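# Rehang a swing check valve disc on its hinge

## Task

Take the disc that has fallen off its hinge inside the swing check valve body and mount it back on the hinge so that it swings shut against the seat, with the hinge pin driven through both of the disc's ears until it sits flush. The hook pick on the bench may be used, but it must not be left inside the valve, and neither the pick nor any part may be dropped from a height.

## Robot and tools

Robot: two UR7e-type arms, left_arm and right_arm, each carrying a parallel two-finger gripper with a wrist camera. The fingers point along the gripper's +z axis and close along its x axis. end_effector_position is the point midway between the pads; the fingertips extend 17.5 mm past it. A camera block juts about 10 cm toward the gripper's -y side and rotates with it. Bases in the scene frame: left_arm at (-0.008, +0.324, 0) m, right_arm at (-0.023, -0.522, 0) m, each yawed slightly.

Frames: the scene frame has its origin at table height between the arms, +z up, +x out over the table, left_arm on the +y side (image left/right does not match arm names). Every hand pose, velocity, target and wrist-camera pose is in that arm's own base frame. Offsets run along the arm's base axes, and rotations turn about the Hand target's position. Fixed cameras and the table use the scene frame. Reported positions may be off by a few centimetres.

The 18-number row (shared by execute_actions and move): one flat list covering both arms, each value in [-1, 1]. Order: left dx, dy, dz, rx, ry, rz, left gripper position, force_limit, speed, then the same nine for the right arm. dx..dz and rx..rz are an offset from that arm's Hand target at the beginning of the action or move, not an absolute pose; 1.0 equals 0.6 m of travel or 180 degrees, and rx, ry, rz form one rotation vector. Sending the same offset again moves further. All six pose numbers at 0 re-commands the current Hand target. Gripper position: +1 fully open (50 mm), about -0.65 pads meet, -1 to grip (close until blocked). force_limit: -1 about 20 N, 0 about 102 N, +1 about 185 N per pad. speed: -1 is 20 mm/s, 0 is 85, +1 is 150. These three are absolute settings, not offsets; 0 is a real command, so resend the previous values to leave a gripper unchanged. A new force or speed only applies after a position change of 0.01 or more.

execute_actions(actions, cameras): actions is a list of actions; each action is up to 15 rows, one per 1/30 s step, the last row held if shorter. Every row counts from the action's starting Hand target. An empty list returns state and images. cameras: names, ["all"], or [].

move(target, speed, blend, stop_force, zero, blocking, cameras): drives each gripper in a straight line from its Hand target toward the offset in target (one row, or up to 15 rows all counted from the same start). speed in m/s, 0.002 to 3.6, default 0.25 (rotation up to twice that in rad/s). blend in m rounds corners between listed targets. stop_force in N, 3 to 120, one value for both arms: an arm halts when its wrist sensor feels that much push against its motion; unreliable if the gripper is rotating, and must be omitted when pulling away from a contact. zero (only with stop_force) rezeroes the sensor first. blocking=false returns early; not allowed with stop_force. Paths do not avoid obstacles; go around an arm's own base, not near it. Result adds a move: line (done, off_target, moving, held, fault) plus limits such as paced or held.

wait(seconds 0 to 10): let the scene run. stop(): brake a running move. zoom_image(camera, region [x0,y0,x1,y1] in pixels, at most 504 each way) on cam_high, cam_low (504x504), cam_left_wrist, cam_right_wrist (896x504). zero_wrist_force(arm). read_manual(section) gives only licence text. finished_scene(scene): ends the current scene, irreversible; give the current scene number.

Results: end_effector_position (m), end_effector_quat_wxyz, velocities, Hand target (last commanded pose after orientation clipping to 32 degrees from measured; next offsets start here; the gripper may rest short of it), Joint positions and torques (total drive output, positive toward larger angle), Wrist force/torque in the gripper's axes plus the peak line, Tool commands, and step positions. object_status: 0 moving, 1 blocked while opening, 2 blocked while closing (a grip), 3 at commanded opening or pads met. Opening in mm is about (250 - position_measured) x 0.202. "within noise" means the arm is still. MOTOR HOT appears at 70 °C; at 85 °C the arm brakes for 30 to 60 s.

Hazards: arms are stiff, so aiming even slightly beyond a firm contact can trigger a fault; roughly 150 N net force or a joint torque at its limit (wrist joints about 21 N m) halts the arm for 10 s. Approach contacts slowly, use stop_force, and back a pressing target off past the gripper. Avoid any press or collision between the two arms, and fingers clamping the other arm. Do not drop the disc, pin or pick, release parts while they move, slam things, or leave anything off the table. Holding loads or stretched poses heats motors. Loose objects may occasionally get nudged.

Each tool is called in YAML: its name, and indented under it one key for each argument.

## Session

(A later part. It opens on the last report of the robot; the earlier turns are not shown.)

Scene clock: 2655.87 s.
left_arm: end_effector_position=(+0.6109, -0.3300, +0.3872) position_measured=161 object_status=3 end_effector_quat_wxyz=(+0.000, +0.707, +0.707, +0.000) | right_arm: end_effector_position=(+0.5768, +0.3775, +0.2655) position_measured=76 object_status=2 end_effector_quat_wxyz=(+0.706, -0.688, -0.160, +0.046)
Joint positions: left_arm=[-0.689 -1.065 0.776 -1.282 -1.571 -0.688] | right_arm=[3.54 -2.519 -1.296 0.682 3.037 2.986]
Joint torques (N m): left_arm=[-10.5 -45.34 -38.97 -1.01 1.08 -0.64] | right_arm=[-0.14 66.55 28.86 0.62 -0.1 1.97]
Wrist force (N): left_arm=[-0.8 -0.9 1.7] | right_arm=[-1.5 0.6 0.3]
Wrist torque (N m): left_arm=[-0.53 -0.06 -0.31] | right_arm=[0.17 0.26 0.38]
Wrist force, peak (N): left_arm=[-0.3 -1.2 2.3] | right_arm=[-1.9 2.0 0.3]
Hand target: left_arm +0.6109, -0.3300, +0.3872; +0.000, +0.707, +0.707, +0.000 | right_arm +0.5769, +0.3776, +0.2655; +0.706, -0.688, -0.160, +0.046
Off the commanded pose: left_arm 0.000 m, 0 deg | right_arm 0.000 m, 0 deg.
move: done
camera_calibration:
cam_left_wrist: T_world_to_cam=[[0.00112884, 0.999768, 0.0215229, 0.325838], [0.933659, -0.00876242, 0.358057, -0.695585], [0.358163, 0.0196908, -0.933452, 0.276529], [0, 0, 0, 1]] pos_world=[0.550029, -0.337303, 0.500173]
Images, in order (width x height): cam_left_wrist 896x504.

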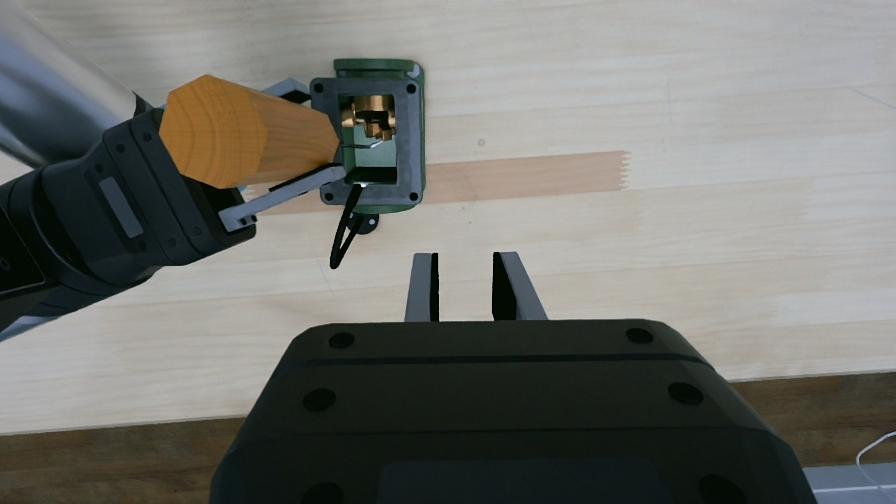

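move:
  target:
    - [0,0,0,0,0,0,-0.056,-0.7,0.5,0.001,0.01,0,0,0,0,-1,-0.1,-0.8]
    - [0,0,0,0,0,0,-0.056,-0.7,0.5,0.0148,0.0057,-0.0233,0,0,0,-1,-0.1,-0.8]
  speed: 0.015
  cameras: ["cam_left_wrist"]

zoom_image:
  camera: "cam_left_wrist"
  region: [350, 105, 400, 165]

Scene clock: 2731.30 s.
left_arm: end_effector_position=(+0.6109, -0.3300, +0.3872) position_measured=161 object_status=3 end_effector_quat_wxyz=(+0.000, +0.707, +0.707, +0.000) | right_arm: end_effector_position=(+0.5858, +0.3810, +0.2515) position_measured=76 object_status=2 end_effector_quat_wxyz=(+0.706, -0.688, -0.160, +0.046)
Joint positions: left_arm=[-0.689 -1.065 0.776 -1.282 -1.571 -0.688] | right_arm=[3.539 -2.56 -1.255 0.682 3.038 2.986]
Joint torques (N m): left_arm=[-11.23 -44.49 -38.53 -1.13 0.96 -0.73] | right_arm=[-5.12 71.68 24.25 2.93 0.75 1.94]
Wrist force (N): left_arm=[-0.5 -1.0 2.0] | right_arm=[-1.9 1.1 -0.3]
Wrist torque (N m): left_arm=[-0.55 -0.10 -0.31] | right_arm=[0.05 0.30 0.41]
Wrist force, peak (N): left_arm=[-0.4 -1.2 2.3] | right_arm=[-0.2 3.7 -0.5]
Hand target: left_arm +0.6109, -0.3300, +0.3872; +0.000, +0.707, +0.707, +0.000 | right_arm +0.5857, +0.3810, +0.2516; +0.706, -0.688, -0.160, +0.046
Off the commanded pose: left_arm 0.000 m, 0 deg | right_arm 0.000 m, 0 deg.
move: done
camera_calibration:
cam_left_wrist: T_world_to_cam=[[0.00112884, 0.999768, 0.0215229, 0.325838], [0.933659, -0.00876242, 0.358057, -0.695585], [0.358163, 0.0196908, -0.933452, 0.276529], [0, 0, 0, 1]] pos_world=[0.550029, -0.337303, 0.500173]
Images, in order (width x height): cam_left_wrist 896x504.

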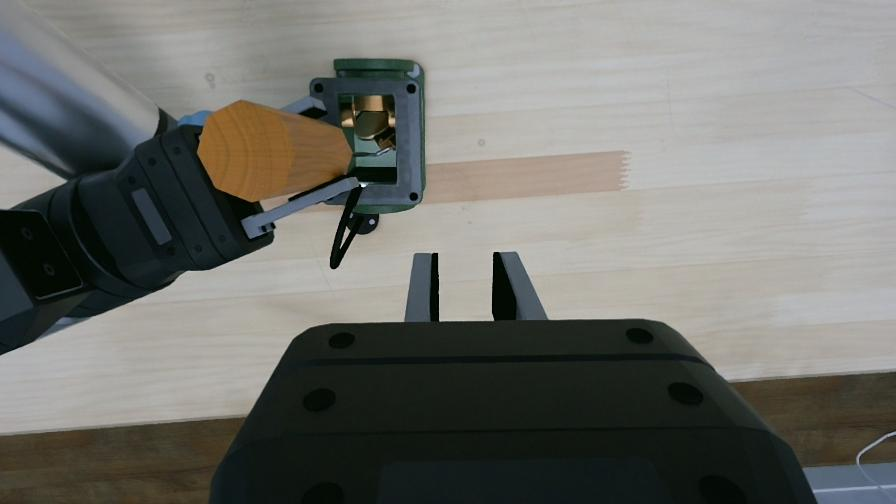

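Scaled by 8.400 from the camera's 896x504 image, which has a finer 1280x720 frame.

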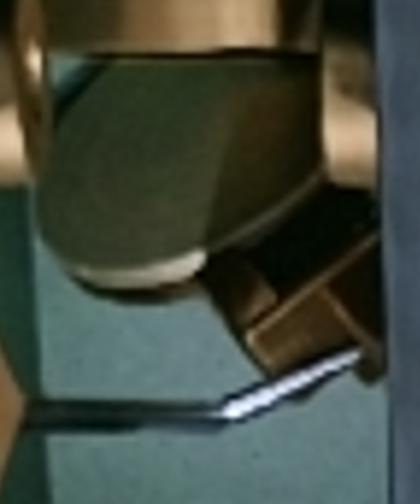

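move:
  target: [0,0,0,0,0,0,-0.056,-0.7,0.5,-0.00285,0.0079,0,0,0,0,-1,-0.1,-0.8]
  speed: 0.02
  stop_force: 5
  cameras: ["cam_left_wrist"]

zoom_image:
  camera: "cam_left_wrist"
  region: [350, 105, 400, 165]

Scene clock: 2742.50 s.
left_arm: end_effector_position=(+0.6109, -0.3300, +0.3872) position_measured=161 object_status=3 end_effector_quat_wxyz=(+0.000, +0.707, +0.707, +0.000) | right_arm: end_effector_position=(+0.5846, +0.3843, +0.2516) position_measured=76 object_status=2 end_effector_quat_wxyz=(+0.706, -0.688, -0.160, +0.046)
Joint positions: left_arm=[-0.689 -1.065 0.776 -1.282 -1.571 -0.688] | right_arm=[3.545 -2.558 -1.258 0.683 3.032 2.986]
Joint torques (N m): left_arm=[-10.9 -43.58 -37.92 -1.15 0.99 -1.01] | right_arm=[-8.95 59.72 33.53 -2.69 -0.3 1.54]
Wrist force (N): left_arm=[0.0 -0.9 2.1] | right_arm=[-2.6 0.4 -4.3]
Wrist torque (N m): left_arm=[-0.53 -0.18 -0.31] | right_arm=[-0.69 0.27 0.55]
Wrist force, peak (N): left_arm=[-0.2 -1.1 2.5] | right_arm=[-1.3 -4.1 -5.8]
Hand target: left_arm +0.6109, -0.3300, +0.3872; +0.000, +0.707, +0.707, +0.000 | right_arm +0.5846, +0.3843, +0.2516; +0.706, -0.688, -0.160, +0.046 (not the last commanded pose)
Off the commanded pose: left_arm 0.000 m, 0 deg | right_arm 0.002 m, 0 deg.
move: contact (right_arm)
camera_calibration:
cam_left_wrist: T_world_to_cam=[[0.00112884, 0.999768, 0.0215229, 0.325838], [0.933659, -0.00876242, 0.358057, -0.695585], [0.358163, 0.0196908, -0.933452, 0.276529], [0, 0, 0, 1]] pos_world=[0.550029, -0.337303, 0.500173]
Images, in order (width x height): cam_left_wrist 896x504.

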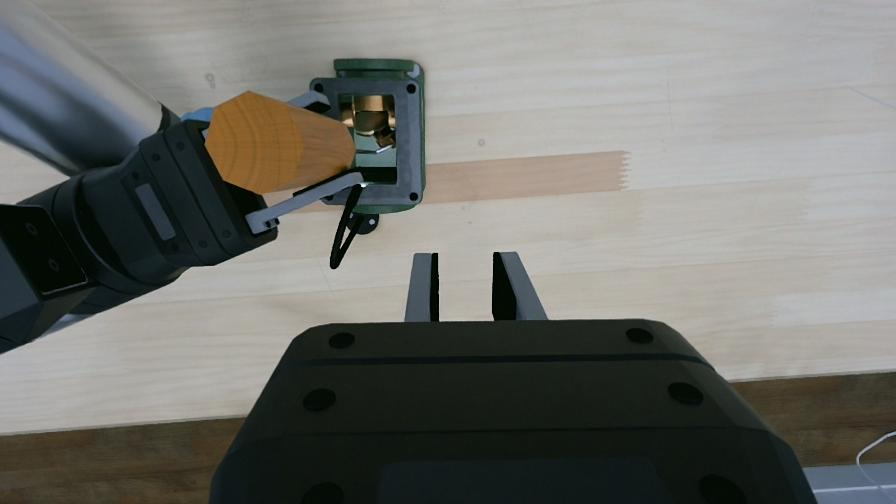

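Scaled by 8.400 from the camera's 896x504 image, which has a finer 1280x720 frame.

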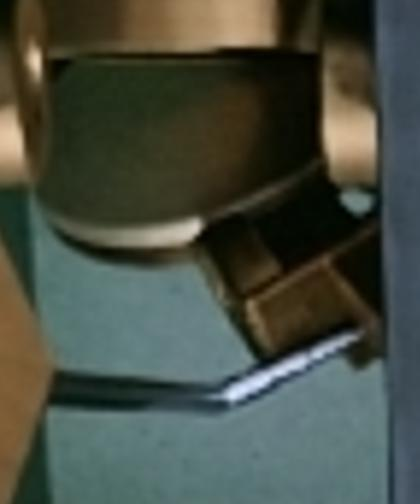

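move:
  target: [0,0,0,0,0,0,-0.056,-0.7,0.5,0.0079,0.0025,-0.01,0,0,0,-1,-0.1,-0.8]
  speed: 0.015
  cameras: ["cam_left_wrist"]

zoom_image:
  camera: "cam_left_wrist"
  region: [350, 105, 400, 165]

Scene clock: 2787.60 s.
left_arm: end_effector_position=(+0.6109, -0.3300, +0.3872) position_measured=161 object_status=3 end_effector_quat_wxyz=(+0.000, +0.707, +0.707, +0.000) | right_arm: end_effector_position=(+0.5894, +0.3859, +0.2455) position_measured=76 object_status=2 end_effector_quat_wxyz=(+0.706, -0.688, -0.160, +0.046)
Joint positions: left_arm=[-0.689 -1.065 0.776 -1.282 -1.571 -0.688] | right_arm=[3.544 -2.578 -1.236 0.68 3.033 2.986]
Joint torques (N m): left_arm=[-10.65 -44.24 -38.08 -0.97 0.95 -1.19] | right_arm=[-5.97 70.86 14.7 1.88 0.79 1.6]
Wrist force (N): left_arm=[-0.3 -1.1 1.8] | right_arm=[-1.8 -4.3 -5.6]
Wrist torque (N m): left_arm=[-0.57 -0.13 -0.30] | right_arm=[-0.80 0.24 0.46]
Wrist force, peak (N): left_arm=[-0.2 -1.0 2.6] | right_arm=[-0.3 -6.5 -5.9]
Hand target: left_arm +0.6109, -0.3300, +0.3872; +0.000, +0.707, +0.707, +0.000 | right_arm +0.5893, +0.3858, +0.2456; +0.706, -0.688, -0.160, +0.046
Off the commanded pose: left_arm 0.000 m, 0 deg | right_arm 0.000 m, 0 deg.
move: done
camera_calibration:
cam_left_wrist: T_world_to_cam=[[0.00112884, 0.999768, 0.0215229, 0.325838], [0.933659, -0.00876242, 0.358057, -0.695585], [0.358163, 0.0196908, -0.933452, 0.276529], [0, 0, 0, 1]] pos_world=[0.550029, -0.337303, 0.500173]
Images, in order (width x height): cam_left_wrist 896x504.

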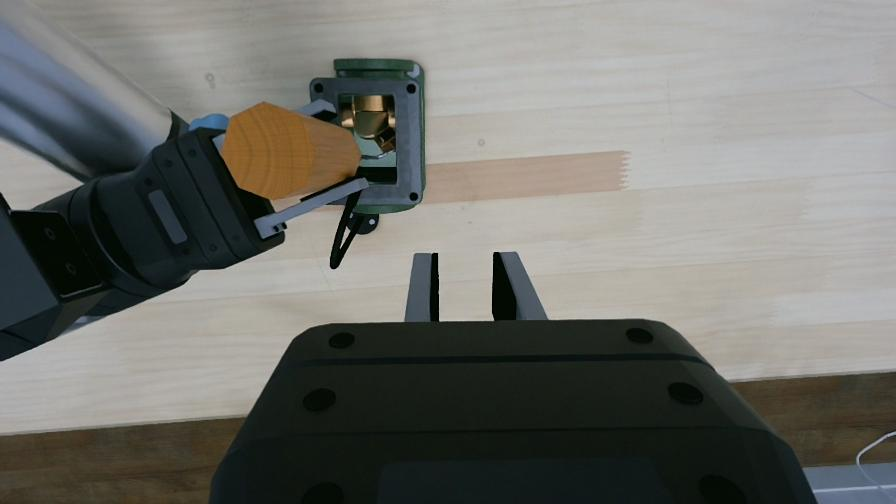

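Scaled by 8.400 from the camera's 896x504 image, which has a finer 1280x720 frame.

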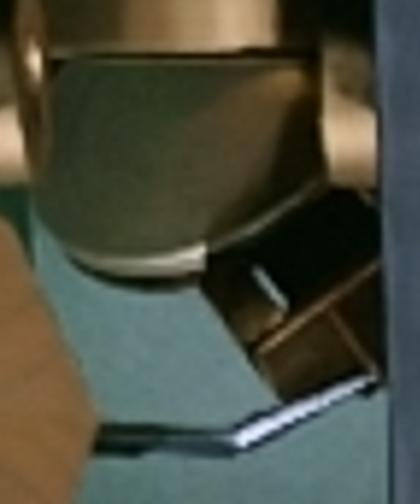

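move:
  target:
    - [0,0,0,0,0,0,-0.056,-0.7,0.5,0,0,0.003,0,0,0,-1,-0.1,-0.8]
    - [0,0,0,0,0,0,-0.056,-0.7,0.5,0.001,-0.0033,0.003,0,0,0,-1,-0.1,-0.8]
  speed: 0.01
  cameras: ["cam_left_wrist"]

zoom_image:
  camera: "cam_left_wrist"
  region: [350, 105, 400, 165]

Scene clock: 2795.93 s.
left_arm: end_effector_position=(+0.6109, -0.3300, +0.3872) position_measured=161 object_status=3 end_effector_quat_wxyz=(+0.000, +0.707, +0.707, +0.000) | right_arm: end_effector_position=(+0.5899, +0.3838, +0.2475) position_measured=76 object_status=2 end_effector_quat_wxyz=(+0.706, -0.688, -0.160, +0.046)
Joint positions: left_arm=[-0.689 -1.065 0.776 -1.282 -1.571 -0.688] | right_arm=[3.541 -2.575 -1.235 0.677 3.036 2.986]
Joint torques (N m): left_arm=[-11.3 -44.65 -37.63 -0.9 0.81 -1.3] | right_arm=[-4.47 60.5 32.69 -2.28 -0.28 2.2]
Wrist force (N): left_arm=[-0.2 -1.2 2.0] | right_arm=[-1.9 1.6 0.0]
Wrist torque (N m): left_arm=[-0.58 -0.14 -0.31] | right_arm=[0.14 0.28 0.44]
Wrist force, peak (N): left_arm=[-0.4 -1.2 2.5] | right_arm=[-2.0 -4.2 -6.0]
Hand target: left_arm +0.6109, -0.3300, +0.3872; +0.000, +0.707, +0.707, +0.000 | right_arm +0.5899, +0.3838, +0.2474; +0.706, -0.688, -0.160, +0.046
Off the commanded pose: left_arm 0.000 m, 0 deg | right_arm 0.000 m, 0 deg.
move: done
camera_calibration:
cam_left_wrist: T_world_to_cam=[[0.00112884, 0.999768, 0.0215229, 0.325838], [0.933659, -0.00876242, 0.358057, -0.695585], [0.358163, 0.0196908, -0.933452, 0.276529], [0, 0, 0, 1]] pos_world=[0.550029, -0.337303, 0.500173]
Images, in order (width x height): cam_left_wrist 896x504.

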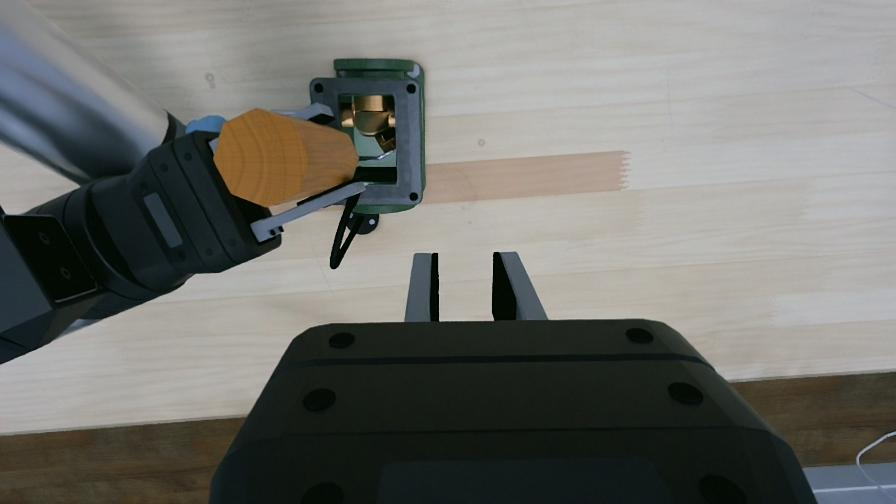

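Scaled by 8.400 from the camera's 896x504 image, which has a finer 1280x720 frame.

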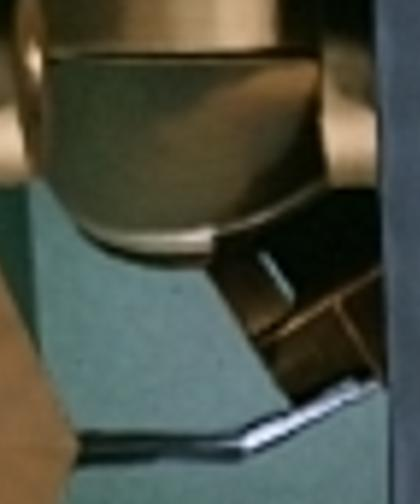

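move:
  target: [0,0,0,0,0,0,-0.056,-0.7,0.5,0.0055,-0.0005,-0.0083,0,0,0,-1,-0.1,-0.8]
  speed: 0.01
  cameras: ["cam_left_wrist"]

zoom_image:
  camera: "cam_left_wrist"
  region: [350, 105, 400, 165]

Scene clock: 2815.90 s.
left_arm: end_effector_position=(+0.6109, -0.3300, +0.3872) position_measured=161 object_status=3 end_effector_quat_wxyz=(+0.000, +0.707, +0.707, +0.000) | right_arm: end_effector_position=(+0.5933, +0.3835, +0.2423) position_measured=76 object_status=2 end_effector_quat_wxyz=(+0.706, -0.688, -0.160, +0.046)
Joint positions: left_arm=[-0.689 -1.065 0.776 -1.282 -1.571 -0.688] | right_arm=[3.538 -2.589 -1.221 0.677 3.039 2.986]
Joint torques (N m): left_arm=[-10.06 -43.98 -38.24 -0.84 0.78 -1.41] | right_arm=[-8.39 70.99 26.16 0.42 1.33 1.9]
Wrist force (N): left_arm=[-0.3 -0.9 1.9] | right_arm=[-2.0 1.5 -0.7]
Wrist torque (N m): left_arm=[-0.52 -0.14 -0.31] | right_arm=[0.04 0.23 0.50]
Wrist force, peak (N): left_arm=[-0.6 -0.9 2.5] | right_arm=[-2.3 1.5 -0.7]
Hand target: left_arm +0.6109, -0.3300, +0.3872; +0.000, +0.707, +0.707, +0.000 | right_arm +0.5932, +0.3835, +0.2424; +0.706, -0.688, -0.160, +0.046
Off the commanded pose: left_arm 0.000 m, 0 deg | right_arm 0.000 m, 0 deg.
move: done
camera_calibration:
cam_left_wrist: T_world_to_cam=[[0.00112884, 0.999768, 0.0215229, 0.325838], [0.933659, -0.00876242, 0.358057, -0.695585], [0.358163, 0.0196908, -0.933452, 0.276529], [0, 0, 0, 1]] pos_world=[0.550029, -0.337303, 0.500173]
Images, in order (width x height): cam_left_wrist 896x504.

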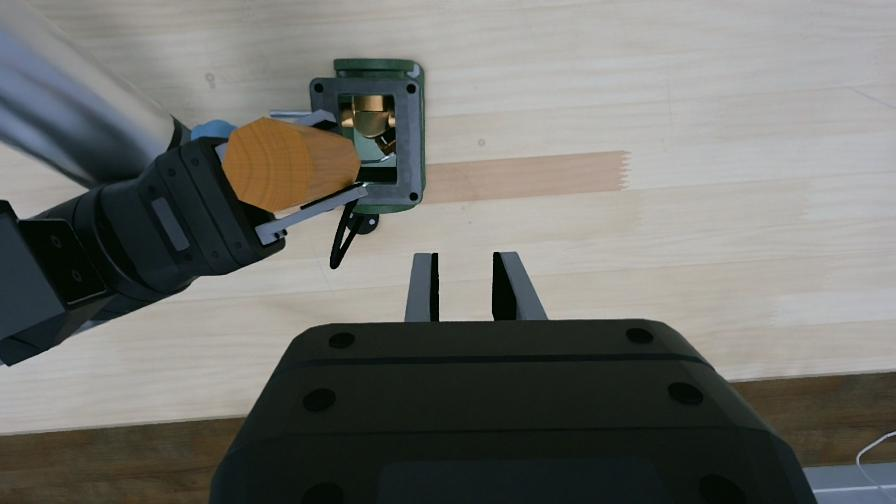

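Scaled by 8.400 from the camera's 896x504 image, which has a finer 1280x720 frame.

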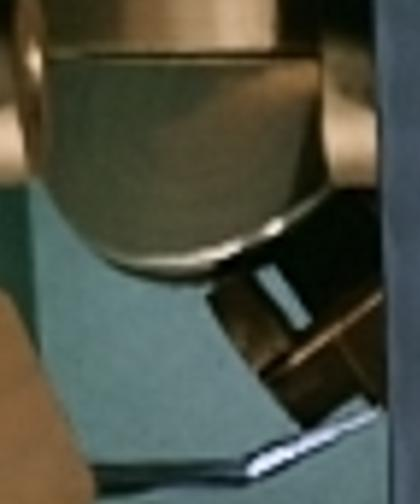

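move:
  target: [0,0,0,0,0,0,-0.056,-0.7,0.5,-0.0013,-0.0133,0,0,0,0,-1,-0.1,-0.8]
  speed: 0.012
  cameras: ["cam_left_wrist"]

zoom_image:
  camera: "cam_left_wrist"
  region: [350, 105, 400, 165]

Scene clock: 2825.17 s.
left_arm: end_effector_position=(+0.6109, -0.3300, +0.3872) position_measured=161 object_status=3 end_effector_quat_wxyz=(+0.000, +0.707, +0.707, +0.000) | right_arm: end_effector_position=(+0.5924, +0.3755, +0.2424) position_measured=76 object_status=2 end_effector_quat_wxyz=(+0.706, -0.688, -0.160, +0.046)
Joint positions: left_arm=[-0.689 -1.065 0.776 -1.282 -1.571 -0.688] | right_arm=[3.528 -2.585 -1.231 0.684 3.049 2.987]
Joint torques (N m): left_arm=[-10.52 -44.69 -38.11 -0.99 0.95 -1.41] | right_arm=[-1.29 74.51 17.46 2.35 0.11 2.15]
Wrist force (N): left_arm=[-0.4 -1.1 1.9] | right_arm=[-2.1 1.1 0.5]
Wrist torque (N m): left_arm=[-0.57 -0.12 -0.31] | right_arm=[0.19 0.29 0.45]
Wrist force, peak (N): left_arm=[-0.4 -0.9 2.5] | right_arm=[-1.9 1.9 -0.8]
Hand target: left_arm +0.6109, -0.3300, +0.3872; +0.000, +0.707, +0.707, +0.000 | right_arm +0.5924, +0.3756, +0.2424; +0.706, -0.688, -0.160, +0.046
Off the commanded pose: left_arm 0.000 m, 0 deg | right_arm 0.000 m, 0 deg.
move: done
camera_calibration:
cam_left_wrist: T_world_to_cam=[[0.00112884, 0.999768, 0.0215229, 0.325838], [0.933659, -0.00876242, 0.358057, -0.695585], [0.358163, 0.0196908, -0.933452, 0.276529], [0, 0, 0, 1]] pos_world=[0.550029, -0.337303, 0.500173]
Images, in order (width x height): cam_left_wrist 896x504.

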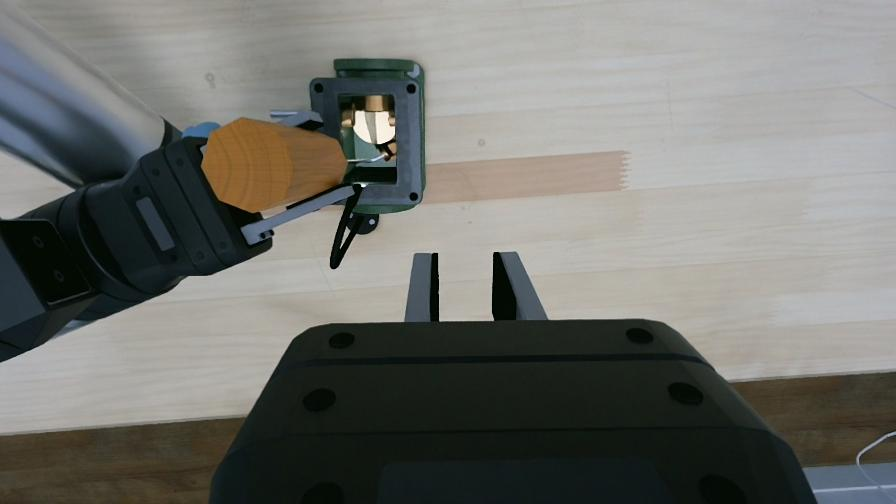

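Scaled by 8.400 from the camera's 896x504 image, which has a finer 1280x720 frame.

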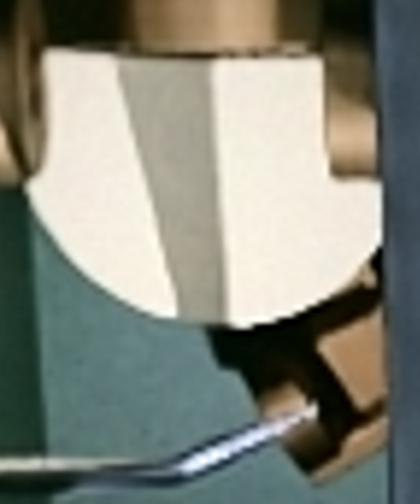

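move:
  target: [0,0,0,0,0,0,-0.056,-0.7,0.5,0.0267,0.0033,-0.0505,0,0,-0.0333,-1,-0.1,-0.8]
  speed: 0.03
  stop_force: 5

move:
  target: [0,-0.09,0,0,0,0,-0.056,-0.7,0.5,0,0,0,0,0,0,-1,-0.1,-0.8]
  speed: 0.12
  cameras: ["cam_left_wrist"]

zoom_image:
  camera: "cam_left_wrist"
  region: [430, 140, 460, 175]

Scene clock: 2936.33 s.
left_arm: end_effector_position=(+0.6109, -0.3300, +0.3872) position_measured=161 object_status=3 end_effector_quat_wxyz=(+0.000, +0.707, +0.707, +0.000) | right_arm: end_effector_position=(+0.6084, +0.3775, +0.2121) position_measured=76 object_status=2 end_effector_quat_wxyz=(+0.707, -0.696, -0.124, +0.009)
Joint positions: left_arm=[-0.689 -1.065 0.776 -1.282 -1.571 -0.688] | right_arm=[3.527 -2.612 -1.273 0.747 2.945 2.982]
Joint torques (N m): left_arm=[-10.39 -44.15 -38.47 -1.1 0.75 -1.46] | right_arm=[12.04 76.28 31.7 -2.43 0.78 1.5]
Wrist force (N): left_arm=[-0.3 -1.0 2.1] | right_arm=[-1.8 1.2 0.5]
Wrist torque (N m): left_arm=[-0.55 -0.13 -0.30] | right_arm=[0.22 0.23 0.45]
Wrist force, peak (N): left_arm=[-0.5 -1.1 2.4] | right_arm=[-1.9 1.6 0.5]
Hand target: left_arm +0.6109, -0.3300, +0.3872; +0.000, +0.707, +0.707, +0.000 | right_arm +0.6084, +0.3775, +0.2121; +0.707, -0.696, -0.124, +0.009
Off the commanded pose: left_arm 0.000 m, 0 deg | right_arm 0.000 m, 0 deg.
move: done

Scene clock: 2937.23 s.
left_arm: end_effector_position=(+0.6109, -0.3840, +0.3871) position_measured=161 object_status=3 end_effector_quat_wxyz=(+0.000, +0.707, +0.707, +0.000) | right_arm: end_effector_position=(+0.6084, +0.3775, +0.2121) position_measured=76 object_status=2 end_effector_quat_wxyz=(+0.707, -0.696, -0.124, +0.009)
Joint positions: left_arm=[-0.747 -0.969 0.622 -1.224 -1.57 -0.746] | right_arm=[3.527 -2.612 -1.273 0.747 2.945 2.982]
Joint torques (N m): left_arm=[10.58 -52.78 -29.97 -5.8 -0.82 0.71] | right_arm=[12.66 76.64 31.86 -2.48 0.64 1.34]
Wrist force (N): left_arm=[-0.4 -0.7 2.1] | right_arm=[-1.9 1.2 0.6]
Wrist torque (N m): left_arm=[-0.50 -0.11 -0.22] | right_arm=[0.20 0.26 0.45]
Wrist force, peak (N): left_arm=[-2.5 -1.0 2.1] | right_arm=[-2.0 1.2 0.7]
Hand target: left_arm +0.6109, -0.3840, +0.3872; +0.000, +0.707, +0.707, +0.000 | right_arm +0.6084, +0.3775, +0.2121; +0.707, -0.696, -0.124, +0.009
Off the commanded pose: left_arm 0.000 m, 0 deg | right_arm 0.000 m, 0 deg.
move: done
camera_calibration:
cam_left_wrist: T_world_to_cam=[[0.00131576, 0.999766, 0.0215939, 0.379687], [0.933658, -0.00896235, 0.358054, -0.696135], [0.358163, 0.0196902, -0.933451, 0.277592], [0, 0, 0, 1]] pos_world=[0.550029, -0.391303, 0.500173]
Images, in order (width x height): cam_left_wrist 896x504.

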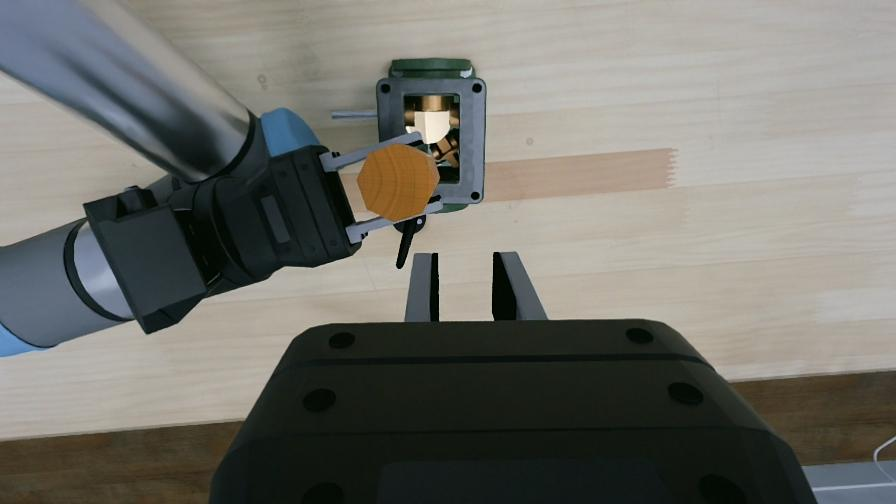

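Scaled by 14.400 from the camera's 896x504 image, which has a finer 1280x720 frame.

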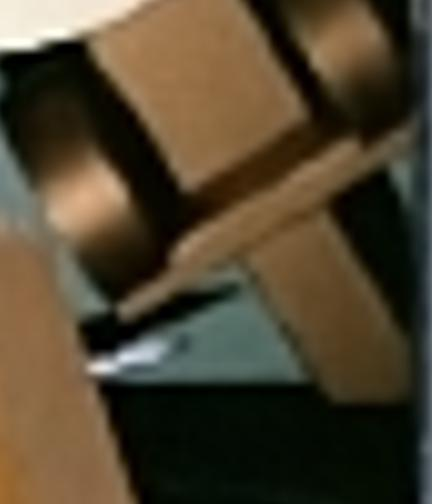

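move:
  target: [0,0,0,0,0,0,-0.056,-0.7,0.5,0,0,-0.0368,0,0,0,-1,-0.1,-0.8]
  speed: 0.008
  stop_force: 3

Scene clock: 2960.70 s.
left_arm: end_effector_position=(+0.6109, -0.3840, +0.3872) position_measured=161 object_status=3 end_effector_quat_wxyz=(+0.000, +0.707, +0.707, +0.000) | right_arm: end_effector_position=(+0.6084, +0.3775, +0.1934) position_measured=76 object_status=2 end_effector_quat_wxyz=(+0.707, -0.696, -0.124, +0.009)
Joint positions: left_arm=[-0.747 -0.969 0.622 -1.224 -1.571 -0.746] | right_arm=[3.527 -2.643 -1.266 0.772 2.945 2.982]
Joint torques (N m): left_arm=[12.13 -57.89 -26.32 -5.89 -0.72 -1.33] | right_arm=[11.63 75.56 7.94 -2.67 0.43 -1.06]
Wrist force (N): left_arm=[-0.4 -0.9 1.9] | right_arm=[-0.8 -2.9 0.4]
Wrist torque (N m): left_arm=[-0.52 -0.11 -0.22] | right_arm=[0.25 0.17 0.35]
Wrist force, peak (N): left_arm=[-0.5 -1.3 2.5] | right_arm=[-2.4 -10.5 -0.3]
Hand target: left_arm +0.6109, -0.3840, +0.3872; +0.000, +0.707, +0.707, +0.000 | right_arm +0.6084, +0.3775, +0.1934; +0.707, -0.696, -0.124, +0.009 (not the last commanded pose)
Off the commanded pose: left_arm 0.000 m, 0 deg | right_arm 0.003 m, 0 deg.
move: contact (right_arm)

move:
  target:
    - [0,0,0,0,0,0,-0.056,-0.7,0.5,0,0,0.0007,0,0,0,-1,-0.1,-0.8]
    - [0,0,0,0,0,0,-0.056,-0.7,0.5,-0.00646,0.025,0.0007,0,0,0,-1,-0.1,-0.8]
  speed: 0.012
  stop_force: 3.5

Scene clock: 2972.40 s.
left_arm: end_effector_position=(+0.6109, -0.3840, +0.3872) position_measured=161 object_status=3 end_effector_quat_wxyz=(+0.000, +0.707, +0.707, +0.000) | right_arm: end_effector_position=(+0.6084, +0.3776, +0.1935) position_measured=76 object_status=2 end_effector_quat_wxyz=(+0.707, -0.696, -0.124, +0.009)
Joint positions: left_arm=[-0.747 -0.969 0.622 -1.224 -1.571 -0.746] | right_arm=[3.527 -2.643 -1.266 0.772 2.945 2.982]
Joint torques (N m): left_arm=[11.63 -57.16 -26.67 -5.86 -0.74 -1.11] | right_arm=[-11.94 61.09 31.28 3.27 0.71 -1.27]
Wrist force (N): left_arm=[-0.4 -1.0 2.2] | right_arm=[-1.4 1.7 0.8]
Wrist torque (N m): left_arm=[-0.54 -0.11 -0.21] | right_arm=[0.30 0.16 0.45]
Wrist force, peak (N): left_arm=[-0.7 -1.0 2.5] | right_arm=[-0.8 -3.2 0.5]
Hand target: left_arm +0.6109, -0.3840, +0.3872; +0.000, +0.707, +0.707, +0.000 | right_arm +0.6084, +0.3776, +0.1935; +0.707, -0.696, -0.124, +0.009 (not the last commanded pose)
Off the commanded pose: left_arm 0.000 m, 0 deg | right_arm 0.015 m, 0 deg.
move: contact (right_arm); path passed 0 of 2 targets

move:
  target: [0,0,0,0,0,0,-0.056,-0.7,0.5,0,0,0.0005,0,0,0,-1,-0.1,-0.8]
  speed: 0.01

move:
  target: [0,0,0,0,0,0,-0.056,-0.7,0.5,-0.00646,0.025,0,0,0,0,-1,-0.1,-0.8]
  speed: 0.012
  stop_force: 3.5
  cameras: ["cam_left_wrist"]

zoom_image:
  camera: "cam_left_wrist"
  region: [430, 140, 460, 175]

Scene clock: 2980.33 s.
left_arm: end_effector_position=(+0.6109, -0.3840, +0.3872) position_measured=161 object_status=3 end_effector_quat_wxyz=(+0.000, +0.707, +0.707, +0.000) | right_arm: end_effector_position=(+0.6085, +0.3776, +0.1938) position_measured=76 object_status=2 end_effector_quat_wxyz=(+0.707, -0.696, -0.124, +0.009)
Joint positions: left_arm=[-0.747 -0.969 0.622 -1.224 -1.571 -0.746] | right_arm=[3.527 -2.643 -1.266 0.771 2.945 2.982]
Joint torques (N m): left_arm=[11.43 -57.71 -27.05 -5.69 -0.59 -1.22] | right_arm=[-11.8 78.12 13.22 -2.36 0.74 -0.43]
Wrist force (N): left_arm=[-0.6 -0.7 2.0] | right_arm=[-1.6 1.7 0.7]
Wrist torque (N m): left_arm=[-0.49 -0.08 -0.21] | right_arm=[0.30 0.19 0.45]
Wrist force, peak (N): left_arm=[-0.3 -1.4 2.4] | right_arm=[-1.5 1.8 1.0]
Hand target: left_arm +0.6109, -0.3840, +0.3872; +0.000, +0.707, +0.707, +0.000 | right_arm +0.6084, +0.3776, +0.1938; +0.707, -0.696, -0.124, +0.009
Off the commanded pose: left_arm 0.000 m, 0 deg | right_arm 0.000 m, 0 deg.
move: done

Scene clock: 2982.57 s.
left_arm: end_effector_position=(+0.6109, -0.3840, +0.3872) position_measured=161 object_status=3 end_effector_quat_wxyz=(+0.000, +0.707, +0.707, +0.000) | right_arm: end_effector_position=(+0.6048, +0.3914, +0.1938) position_measured=76 object_status=2 end_effector_quat_wxyz=(+0.707, -0.696, -0.124, +0.009)
Joint positions: left_arm=[-0.747 -0.969 0.622 -1.224 -1.571 -0.746] | right_arm=[3.549 -2.641 -1.269 0.773 2.923 2.981]
Joint torques (N m): left_arm=[11.08 -57.73 -26.49 -6.02 -0.54 -1.13] | right_arm=[-9.95 68.91 29.27 0.61 -0.12 -1.08]
Wrist force (N): left_arm=[-0.6 -1.1 2.0] | right_arm=[-2.0 1.7 -2.6]
Wrist torque (N m): left_arm=[-0.56 -0.07 -0.22] | right_arm=[-0.29 0.13 0.57]
Wrist force, peak (N): left_arm=[-0.2 -1.2 2.4] | right_arm=[-1.4 2.1 -3.6]
Hand target: left_arm +0.6109, -0.3840, +0.3872; +0.000, +0.707, +0.707, +0.000 | right_arm +0.6048, +0.3915, +0.1938; +0.707, -0.696, -0.124, +0.009 (not the last commanded pose)
Off the commanded pose: left_arm 0.000 m, 0 deg | right_arm 0.001 m, 0 deg.
move: contact (right_arm)
camera_calibration:
cam_left_wrist: T_world_to_cam=[[0.00112884, 0.999768, 0.0215229, 0.379826], [0.933659, -0.00876242, 0.358057, -0.696058], [0.358163, 0.0196908, -0.933452, 0.277592], [0, 0, 0, 1]] pos_world=[0.550029, -0.391303, 0.500173]
Images, in order (width x height): cam_left_wrist 896x504.

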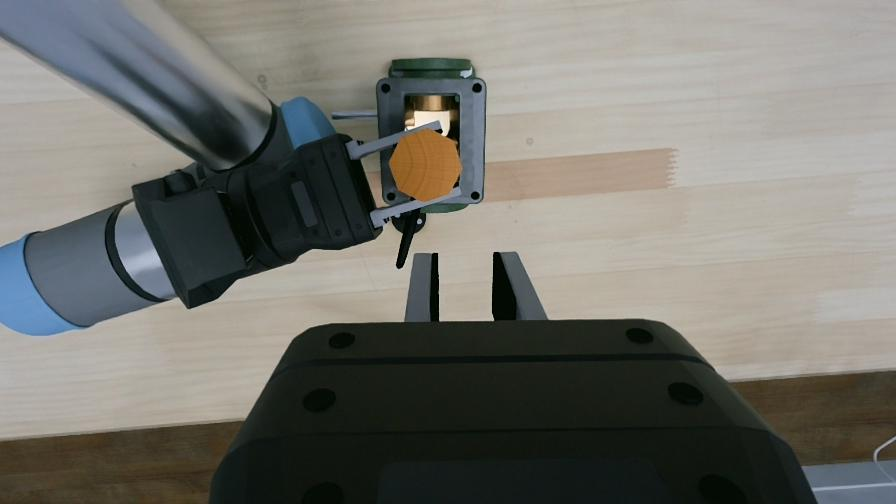

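Scaled by 14.400 from the camera's 896x504 image, which has a finer 1280x720 frame.

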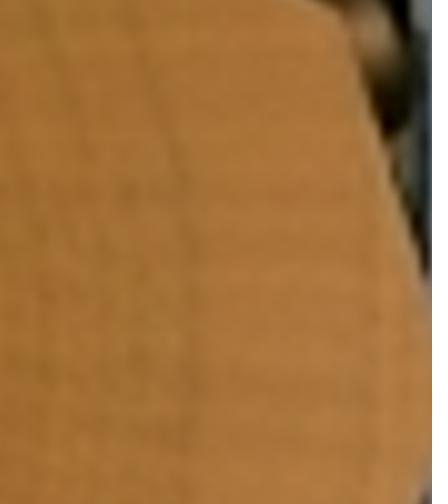

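move:
  target:
    - [0,0.09,0,0,0,0,-0.056,-0.7,0.5,0.0003,-0.0012,0,0,0,0,-1,-0.1,-0.8]
    - [0,0.09,0,0,0,0,-0.056,-0.7,0.5,0.0003,-0.0012,0.0248,0,0,0,-1,-0.1,-0.8]
  speed: [0.1,0.015]
  cameras: ["cam_left_wrist"]

zoom_image:
  camera: "cam_left_wrist"
  region: [340, 90, 410, 190]

Scene clock: 2990.10 s.
left_arm: end_effector_position=(+0.6109, -0.3300, +0.3872) position_measured=161 object_status=3 end_effector_quat_wxyz=(+0.000, +0.707, +0.707, +0.000) | right_arm: end_effector_position=(+0.6050, +0.3907, +0.2088) position_measured=76 object_status=2 end_effector_quat_wxyz=(+0.707, -0.696, -0.124, +0.009)
Joint positions: left_arm=[-0.689 -1.065 0.776 -1.282 -1.571 -0.688] | right_arm=[3.548 -2.616 -1.275 0.753 2.924 2.982]
Joint torques (N m): left_arm=[-11.6 -43.48 -40.1 -1.05 1.19 0.47] | right_arm=[-5.72 70.27 10.85 -1.3 -0.72 -1.81]
Wrist force (N): left_arm=[-0.5 -1.2 2.0] | right_arm=[0.3 4.1 -0.1]
Wrist torque (N m): left_arm=[-0.58 -0.09 -0.30] | right_arm=[0.06 0.15 0.14]
Wrist force, peak (N): left_arm=[-2.1 -0.8 2.1] | right_arm=[0.0 6.8 0.2]
Hand target: left_arm +0.6109, -0.3300, +0.3872; +0.000, +0.707, +0.707, +0.000 | right_arm +0.6050, +0.3907, +0.2087; +0.707, -0.696, -0.124, +0.009
Off the commanded pose: left_arm 0.000 m, 0 deg | right_arm 0.000 m, 0 deg.
move: done
camera_calibration:
cam_left_wrist: T_world_to_cam=[[0.00112884, 0.999768, 0.0215229, 0.325838], [0.933659, -0.00876242, 0.358057, -0.695585], [0.358163, 0.0196908, -0.933452, 0.276529], [0, 0, 0, 1]] pos_world=[0.550029, -0.337303, 0.500173]
Images, in order (width x height): cam_left_wrist 896x504.

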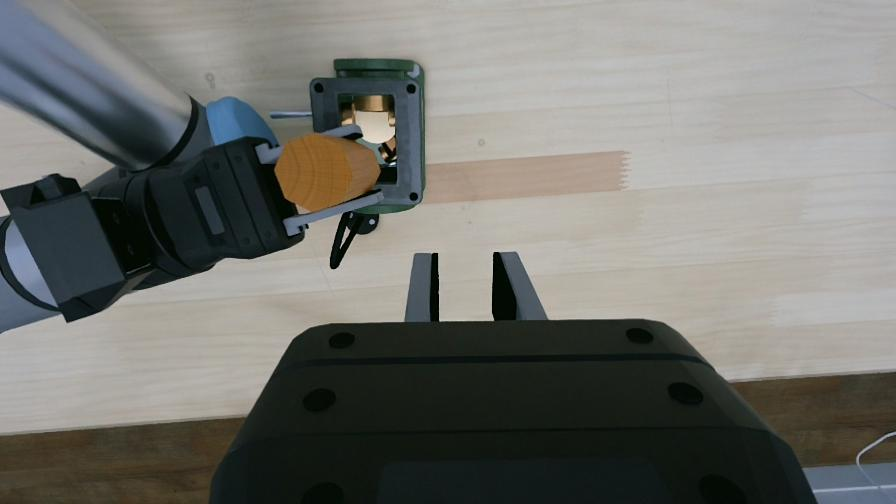

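Scaled by 5.040 from the camera's 896x504 image, which has a finer 1280x720 frame.

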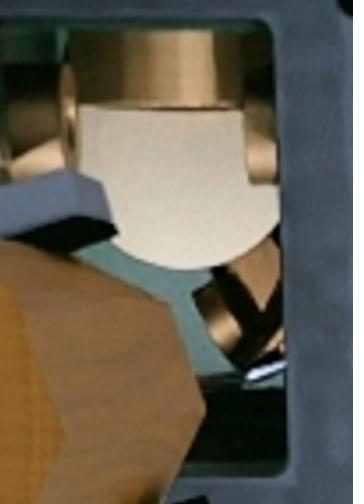

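move:
  target: [0,0,0,0,0,0,-0.056,-0.7,0.5,-0.0035,-0.0406,0.0218,0.0323,0.0062,0.0054,-1,-0.1,-0.8]
  speed: 0.02
  cameras: ["cam_left_wrist"]

zoom_image:
  camera: "cam_left_wrist"
  region: [340, 90, 410, 190]

Scene clock: 3003.20 s.
left_arm: end_effector_position=(+0.6109, -0.3300, +0.3872) position_measured=161 object_status=3 end_effector_quat_wxyz=(+0.000, +0.707, +0.707, +0.000) | right_arm: end_effector_position=(+0.6040, +0.3792, +0.2148) position_measured=76 object_status=2 end_effector_quat_wxyz=(+0.724, -0.678, -0.124, +0.012)
Joint positions: left_arm=[-0.689 -1.065 0.776 -1.282 -1.571 -0.688] | right_arm=[3.532 -2.664 -1.176 0.949 2.942 3.223]
Joint torques (N m): left_arm=[-10.93 -42.75 -40.59 -1.21 1.13 1.09] | right_arm=[-7.44 68.73 20.63 -3.69 0.45 -1.5]
Wrist force (N): left_arm=[-0.7 -0.8 2.1] | right_arm=[1.3 2.6 0.5]
Wrist torque (N m): left_arm=[-0.51 -0.08 -0.31] | right_arm=[0.17 0.21 -0.01]
Wrist force, peak (N): left_arm=[-0.5 -1.0 2.6] | right_arm=[0.3 4.7 0.2]
Hand target: left_arm +0.6109, -0.3300, +0.3872; +0.000, +0.707, +0.707, +0.000 | right_arm +0.6040, +0.3792, +0.2148; +0.724, -0.678, -0.124, +0.012 (not the last commanded pose)
Off the commanded pose: left_arm 0.000 m, 0 deg | right_arm 0.015 m, 3 deg.
move: held (right_arm; a check stopped the path); limits=held
pose unreachable (right arm): on one or more control steps of this call, first in action 0 (counted from 0), this arm could not follow its commanded pose, so it was not sent that pose on those steps. It may still have moved: this result reports where it is.
cause: moving toward the commanded pose would bring two parts of the arm too close to each other (its gripper and another part of the arm, with joints 4 (wrist 1) to 6 (wrist 3) between them, 2 mm apart when it was first held).
camera_calibration:
cam_left_wrist: T_world_to_cam=[[0.00112884, 0.999768, 0.0215229, 0.325838], [0.933659, -0.00876242, 0.358057, -0.695585], [0.358163, 0.0196908, -0.933452, 0.276529], [0, 0, 0, 1]] pos_world=[0.550029, -0.337303, 0.500173]
Images, in order (width x height): cam_left_wrist 896x504.

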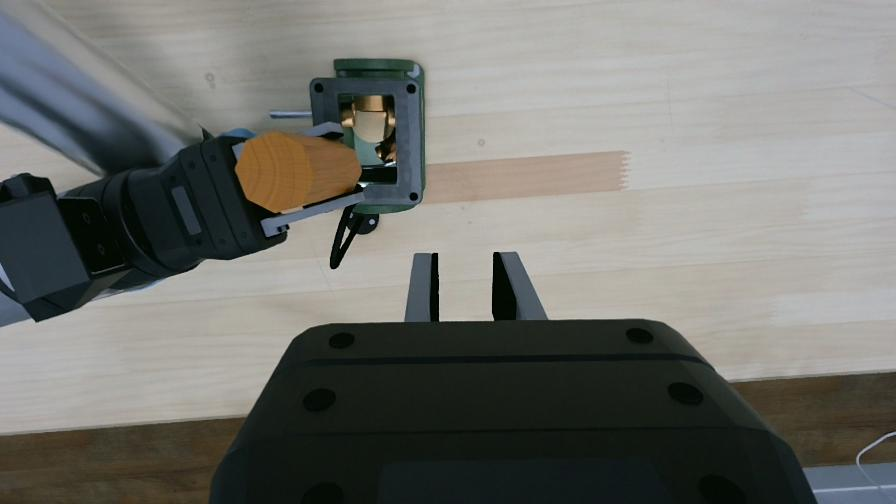

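Scaled by 5.040 from the camera's 896x504 image, which has a finer 1280x720 frame.

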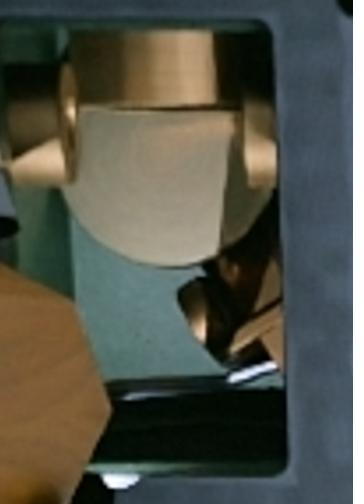

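move:
  target: [0,0,0,0,0,0,-0.056,-0.7,0.5,-0.0109,-0.009,0.0217,-0.01,-0.002,-0.0017,-1,-0.1,-0.8]
  speed: 0.02
  cameras: ["cam_left_wrist"]

zoom_image:
  camera: "cam_left_wrist"
  region: [340, 90, 410, 190]

Scene clock: 3022.53 s.
left_arm: end_effector_position=(+0.6109, -0.3300, +0.3872) position_measured=161 object_status=3 end_effector_quat_wxyz=(+0.000, +0.707, +0.707, +0.000) | right_arm: end_effector_position=(+0.5975, +0.3738, +0.2279) position_measured=76 object_status=2 end_effector_quat_wxyz=(+0.713, -0.690, -0.124, +0.010) end_effector_velocity=(+0.000, +0.001, +0.001) end_effector_angular_velocity=(+0.002, -0.002, +0.000)
Joint positions: left_arm=[-0.689 -1.065 0.776 -1.282 -1.571 -0.688] | right_arm=[3.528 -2.587 -1.287 0.82 2.946 3.063]
Joint velocities: left_arm=[within noise] | right_arm=[0.001 0 0.004 0.005 -0.001 0.006]
Joint torques (N m): left_arm=[-10.36 -42.92 -40.14 -1.49 0.9 1.2] | right_arm=[-7.77 59.44 32.53 2.28 -0.85 1.46]
Wrist force (N): left_arm=[-0.5 -0.9 2.1] | right_arm=[-0.6 1.5 0.4]
Wrist torque (N m): left_arm=[-0.54 -0.10 -0.31] | right_arm=[0.24 0.18 0.48]
Wrist force, peak (N): left_arm=[-0.7 -1.2 2.7] | right_arm=[1.0 3.3 0.5]
Hand target: left_arm +0.6109, -0.3300, +0.3872; +0.000, +0.707, +0.707, +0.000 | right_arm +0.5975, +0.3738, +0.2278; +0.713, -0.690, -0.124, +0.010
Off the commanded pose: left_arm 0.000 m, 0 deg | right_arm 0.000 m, 0 deg.
move: done
camera_calibration:
cam_left_wrist: T_world_to_cam=[[0.00112884, 0.999768, 0.0215229, 0.325838], [0.933659, -0.00876242, 0.358057, -0.695585], [0.358163, 0.0196908, -0.933452, 0.276529], [0, 0, 0, 1]] pos_world=[0.550029, -0.337303, 0.500173]
Images, in order (width x height): cam_left_wrist 896x504.

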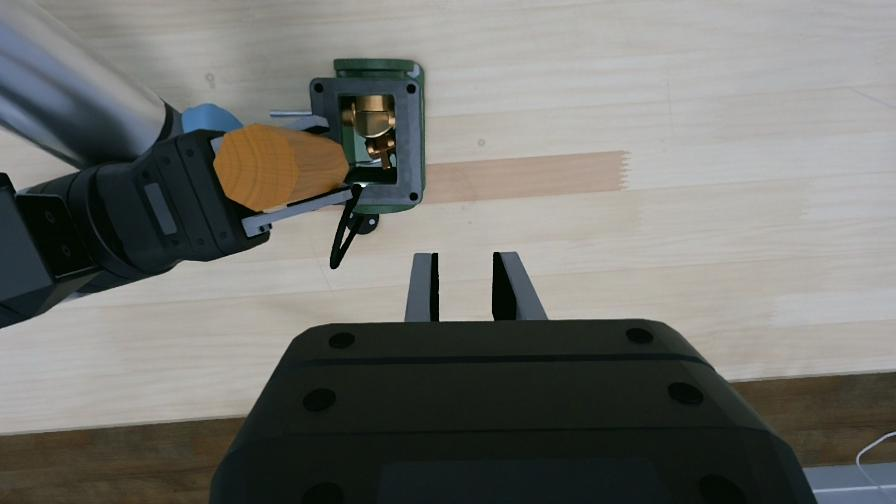

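Scaled by 5.040 from the camera's 896x504 image, which has a finer 1280x720 frame.

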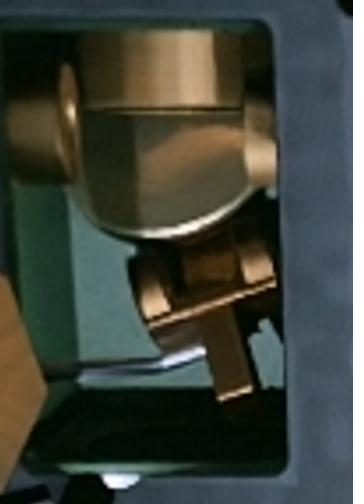

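move:
  target: [0,0,0,0,0,0,-0.056,-0.7,0.5,-0.0127,-0.0097,0.0217,0,0,0,-1,-0.1,-0.8]
  speed: 0.02
  cameras: ["cam_left_wrist"]

zoom_image:
  camera: "cam_left_wrist"
  region: [340, 90, 410, 190]

Scene clock: 3034.27 s.
left_arm: end_effector_position=(+0.6109, -0.3300, +0.3872) position_measured=161 object_status=3 end_effector_quat_wxyz=(+0.000, +0.707, +0.707, +0.000) | right_arm: end_effector_position=(+0.5898, +0.3679, +0.2409) position_measured=76 object_status=2 end_effector_quat_wxyz=(+0.713, -0.690, -0.124, +0.010)
Joint positions: left_arm=[-0.689 -1.065 0.776 -1.282 -1.571 -0.688] | right_arm=[3.524 -2.55 -1.325 0.823 2.95 3.065]
Joint torques (N m): left_arm=[-10.56 -43.79 -40.74 -1.78 1.01 1.22] | right_arm=[-6.82 60.15 28.61 0.46 0.09 -1.4]
Wrist force (N): left_arm=[-0.5 -0.6 2.1] | right_arm=[-0.2 2.8 0.4]
Wrist torque (N m): left_arm=[-0.50 -0.11 -0.31] | right_arm=[0.24 0.22 0.40]
Wrist force, peak (N): left_arm=[-0.6 -1.2 2.6] | right_arm=[-0.3 3.6 0.7]
Hand target: left_arm +0.6109, -0.3300, +0.3872; +0.000, +0.707, +0.707, +0.000 | right_arm +0.5899, +0.3680, +0.2409; +0.713, -0.690, -0.124, +0.010
Off the commanded pose: left_arm 0.000 m, 0 deg | right_arm 0.000 m, 0 deg.
move: done
camera_calibration:
cam_left_wrist: T_world_to_cam=[[0.00112884, 0.999768, 0.0215229, 0.325838], [0.933659, -0.00876242, 0.358057, -0.695585], [0.358163, 0.0196908, -0.933452, 0.276529], [0, 0, 0, 1]] pos_world=[0.550029, -0.337303, 0.500173]
Images, in order (width x height): cam_left_wrist 896x504.

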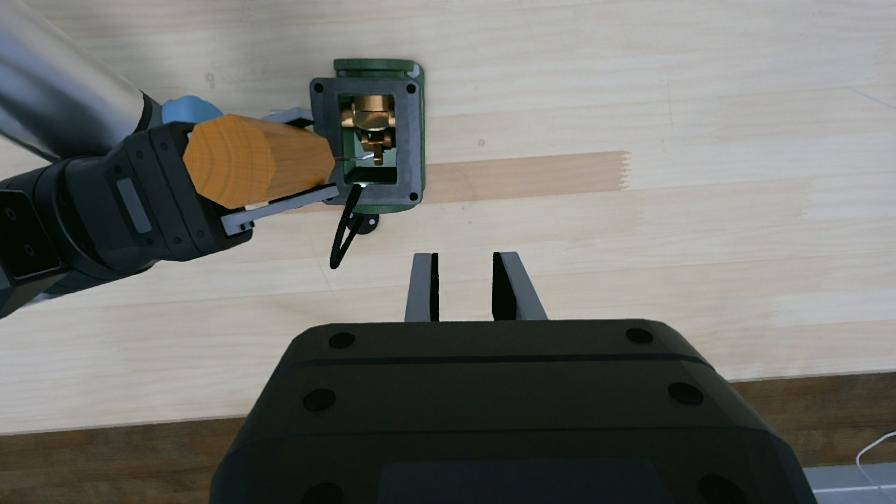

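Scaled by 5.040 from the camera's 896x504 image, which has a finer 1280x720 frame.

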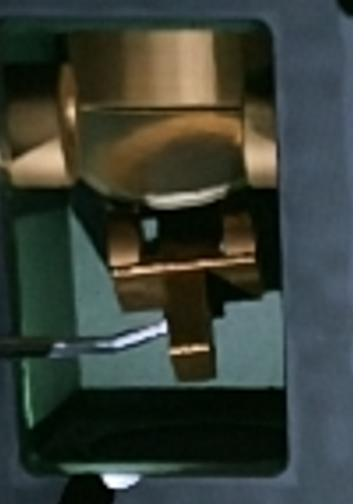

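move:
  target: [0,0,0,0,0,0,-0.056,-0.7,0.5,-0.0093,0.0065,0.0175,0,0,-0.0333,-1,-0.1,-0.8]
  speed: 0.02
  cameras: ["cam_left_wrist"]

zoom_image:
  camera: "cam_left_wrist"
  region: [340, 90, 410, 190]

Scene clock: 3052.23 s.
left_arm: end_effector_position=(+0.6109, -0.3300, +0.3872) position_measured=161 object_status=3 end_effector_quat_wxyz=(+0.000, +0.707, +0.707, +0.000) | right_arm: end_effector_position=(+0.5842, +0.3719, +0.2514) position_measured=76 object_status=2 end_effector_quat_wxyz=(+0.713, -0.696, -0.088, -0.028)
Joint positions: left_arm=[-0.689 -1.065 0.776 -1.282 -1.571 -0.688] | right_arm=[3.545 -2.471 -1.463 0.847 2.825 3.029]
Joint torques (N m): left_arm=[-9.71 -42.61 -40.11 -1.96 0.83 1.27] | right_arm=[6.17 60.01 30.07 1.75 0.84 -1.72]
Wrist force (N): left_arm=[-0.2 -0.8 2.3] | right_arm=[-1.1 2.1 0.7]
Wrist torque (N m): left_arm=[-0.52 -0.15 -0.31] | right_arm=[0.27 0.19 0.57]
Wrist force, peak (N): left_arm=[-0.4 -1.1 2.7] | right_arm=[0.8 4.3 0.4]
Hand target: left_arm +0.6109, -0.3300, +0.3872; +0.000, +0.707, +0.707, +0.000 | right_arm +0.5843, +0.3719, +0.2514; +0.713, -0.696, -0.088, -0.028
Off the commanded pose: left_arm 0.000 m, 0 deg | right_arm 0.000 m, 0 deg.
move: done
camera_calibration:
cam_left_wrist: T_world_to_cam=[[0.00112884, 0.999768, 0.0215229, 0.325838], [0.933659, -0.00876242, 0.358057, -0.695585], [0.358163, 0.0196908, -0.933452, 0.276529], [0, 0, 0, 1]] pos_world=[0.550029, -0.337303, 0.500173]
Images, in order (width x height): cam_left_wrist 896x504.

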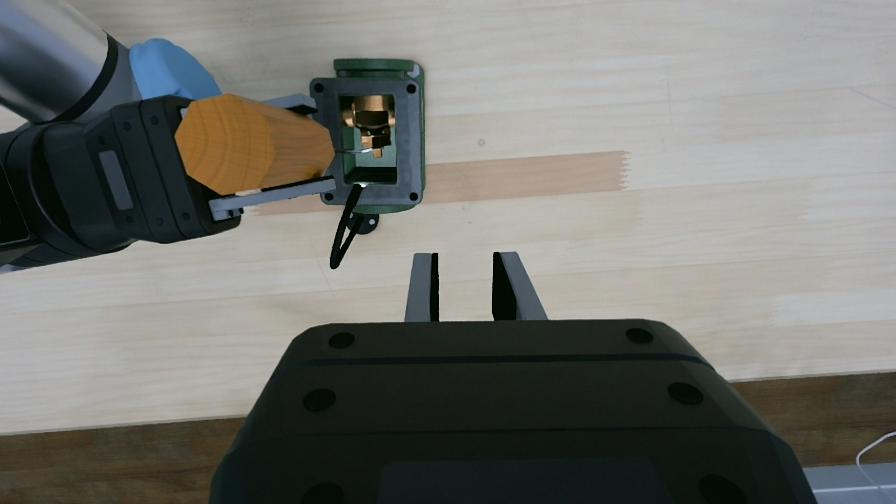

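Scaled by 5.040 from the camera's 896x504 image, which has a finer 1280x720 frame.

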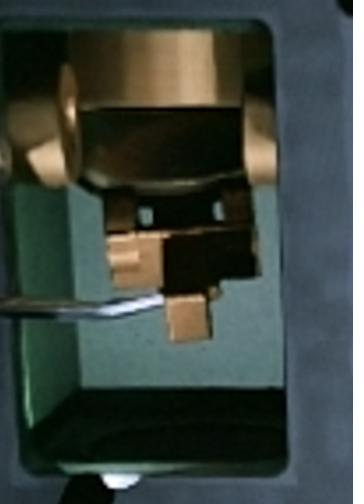

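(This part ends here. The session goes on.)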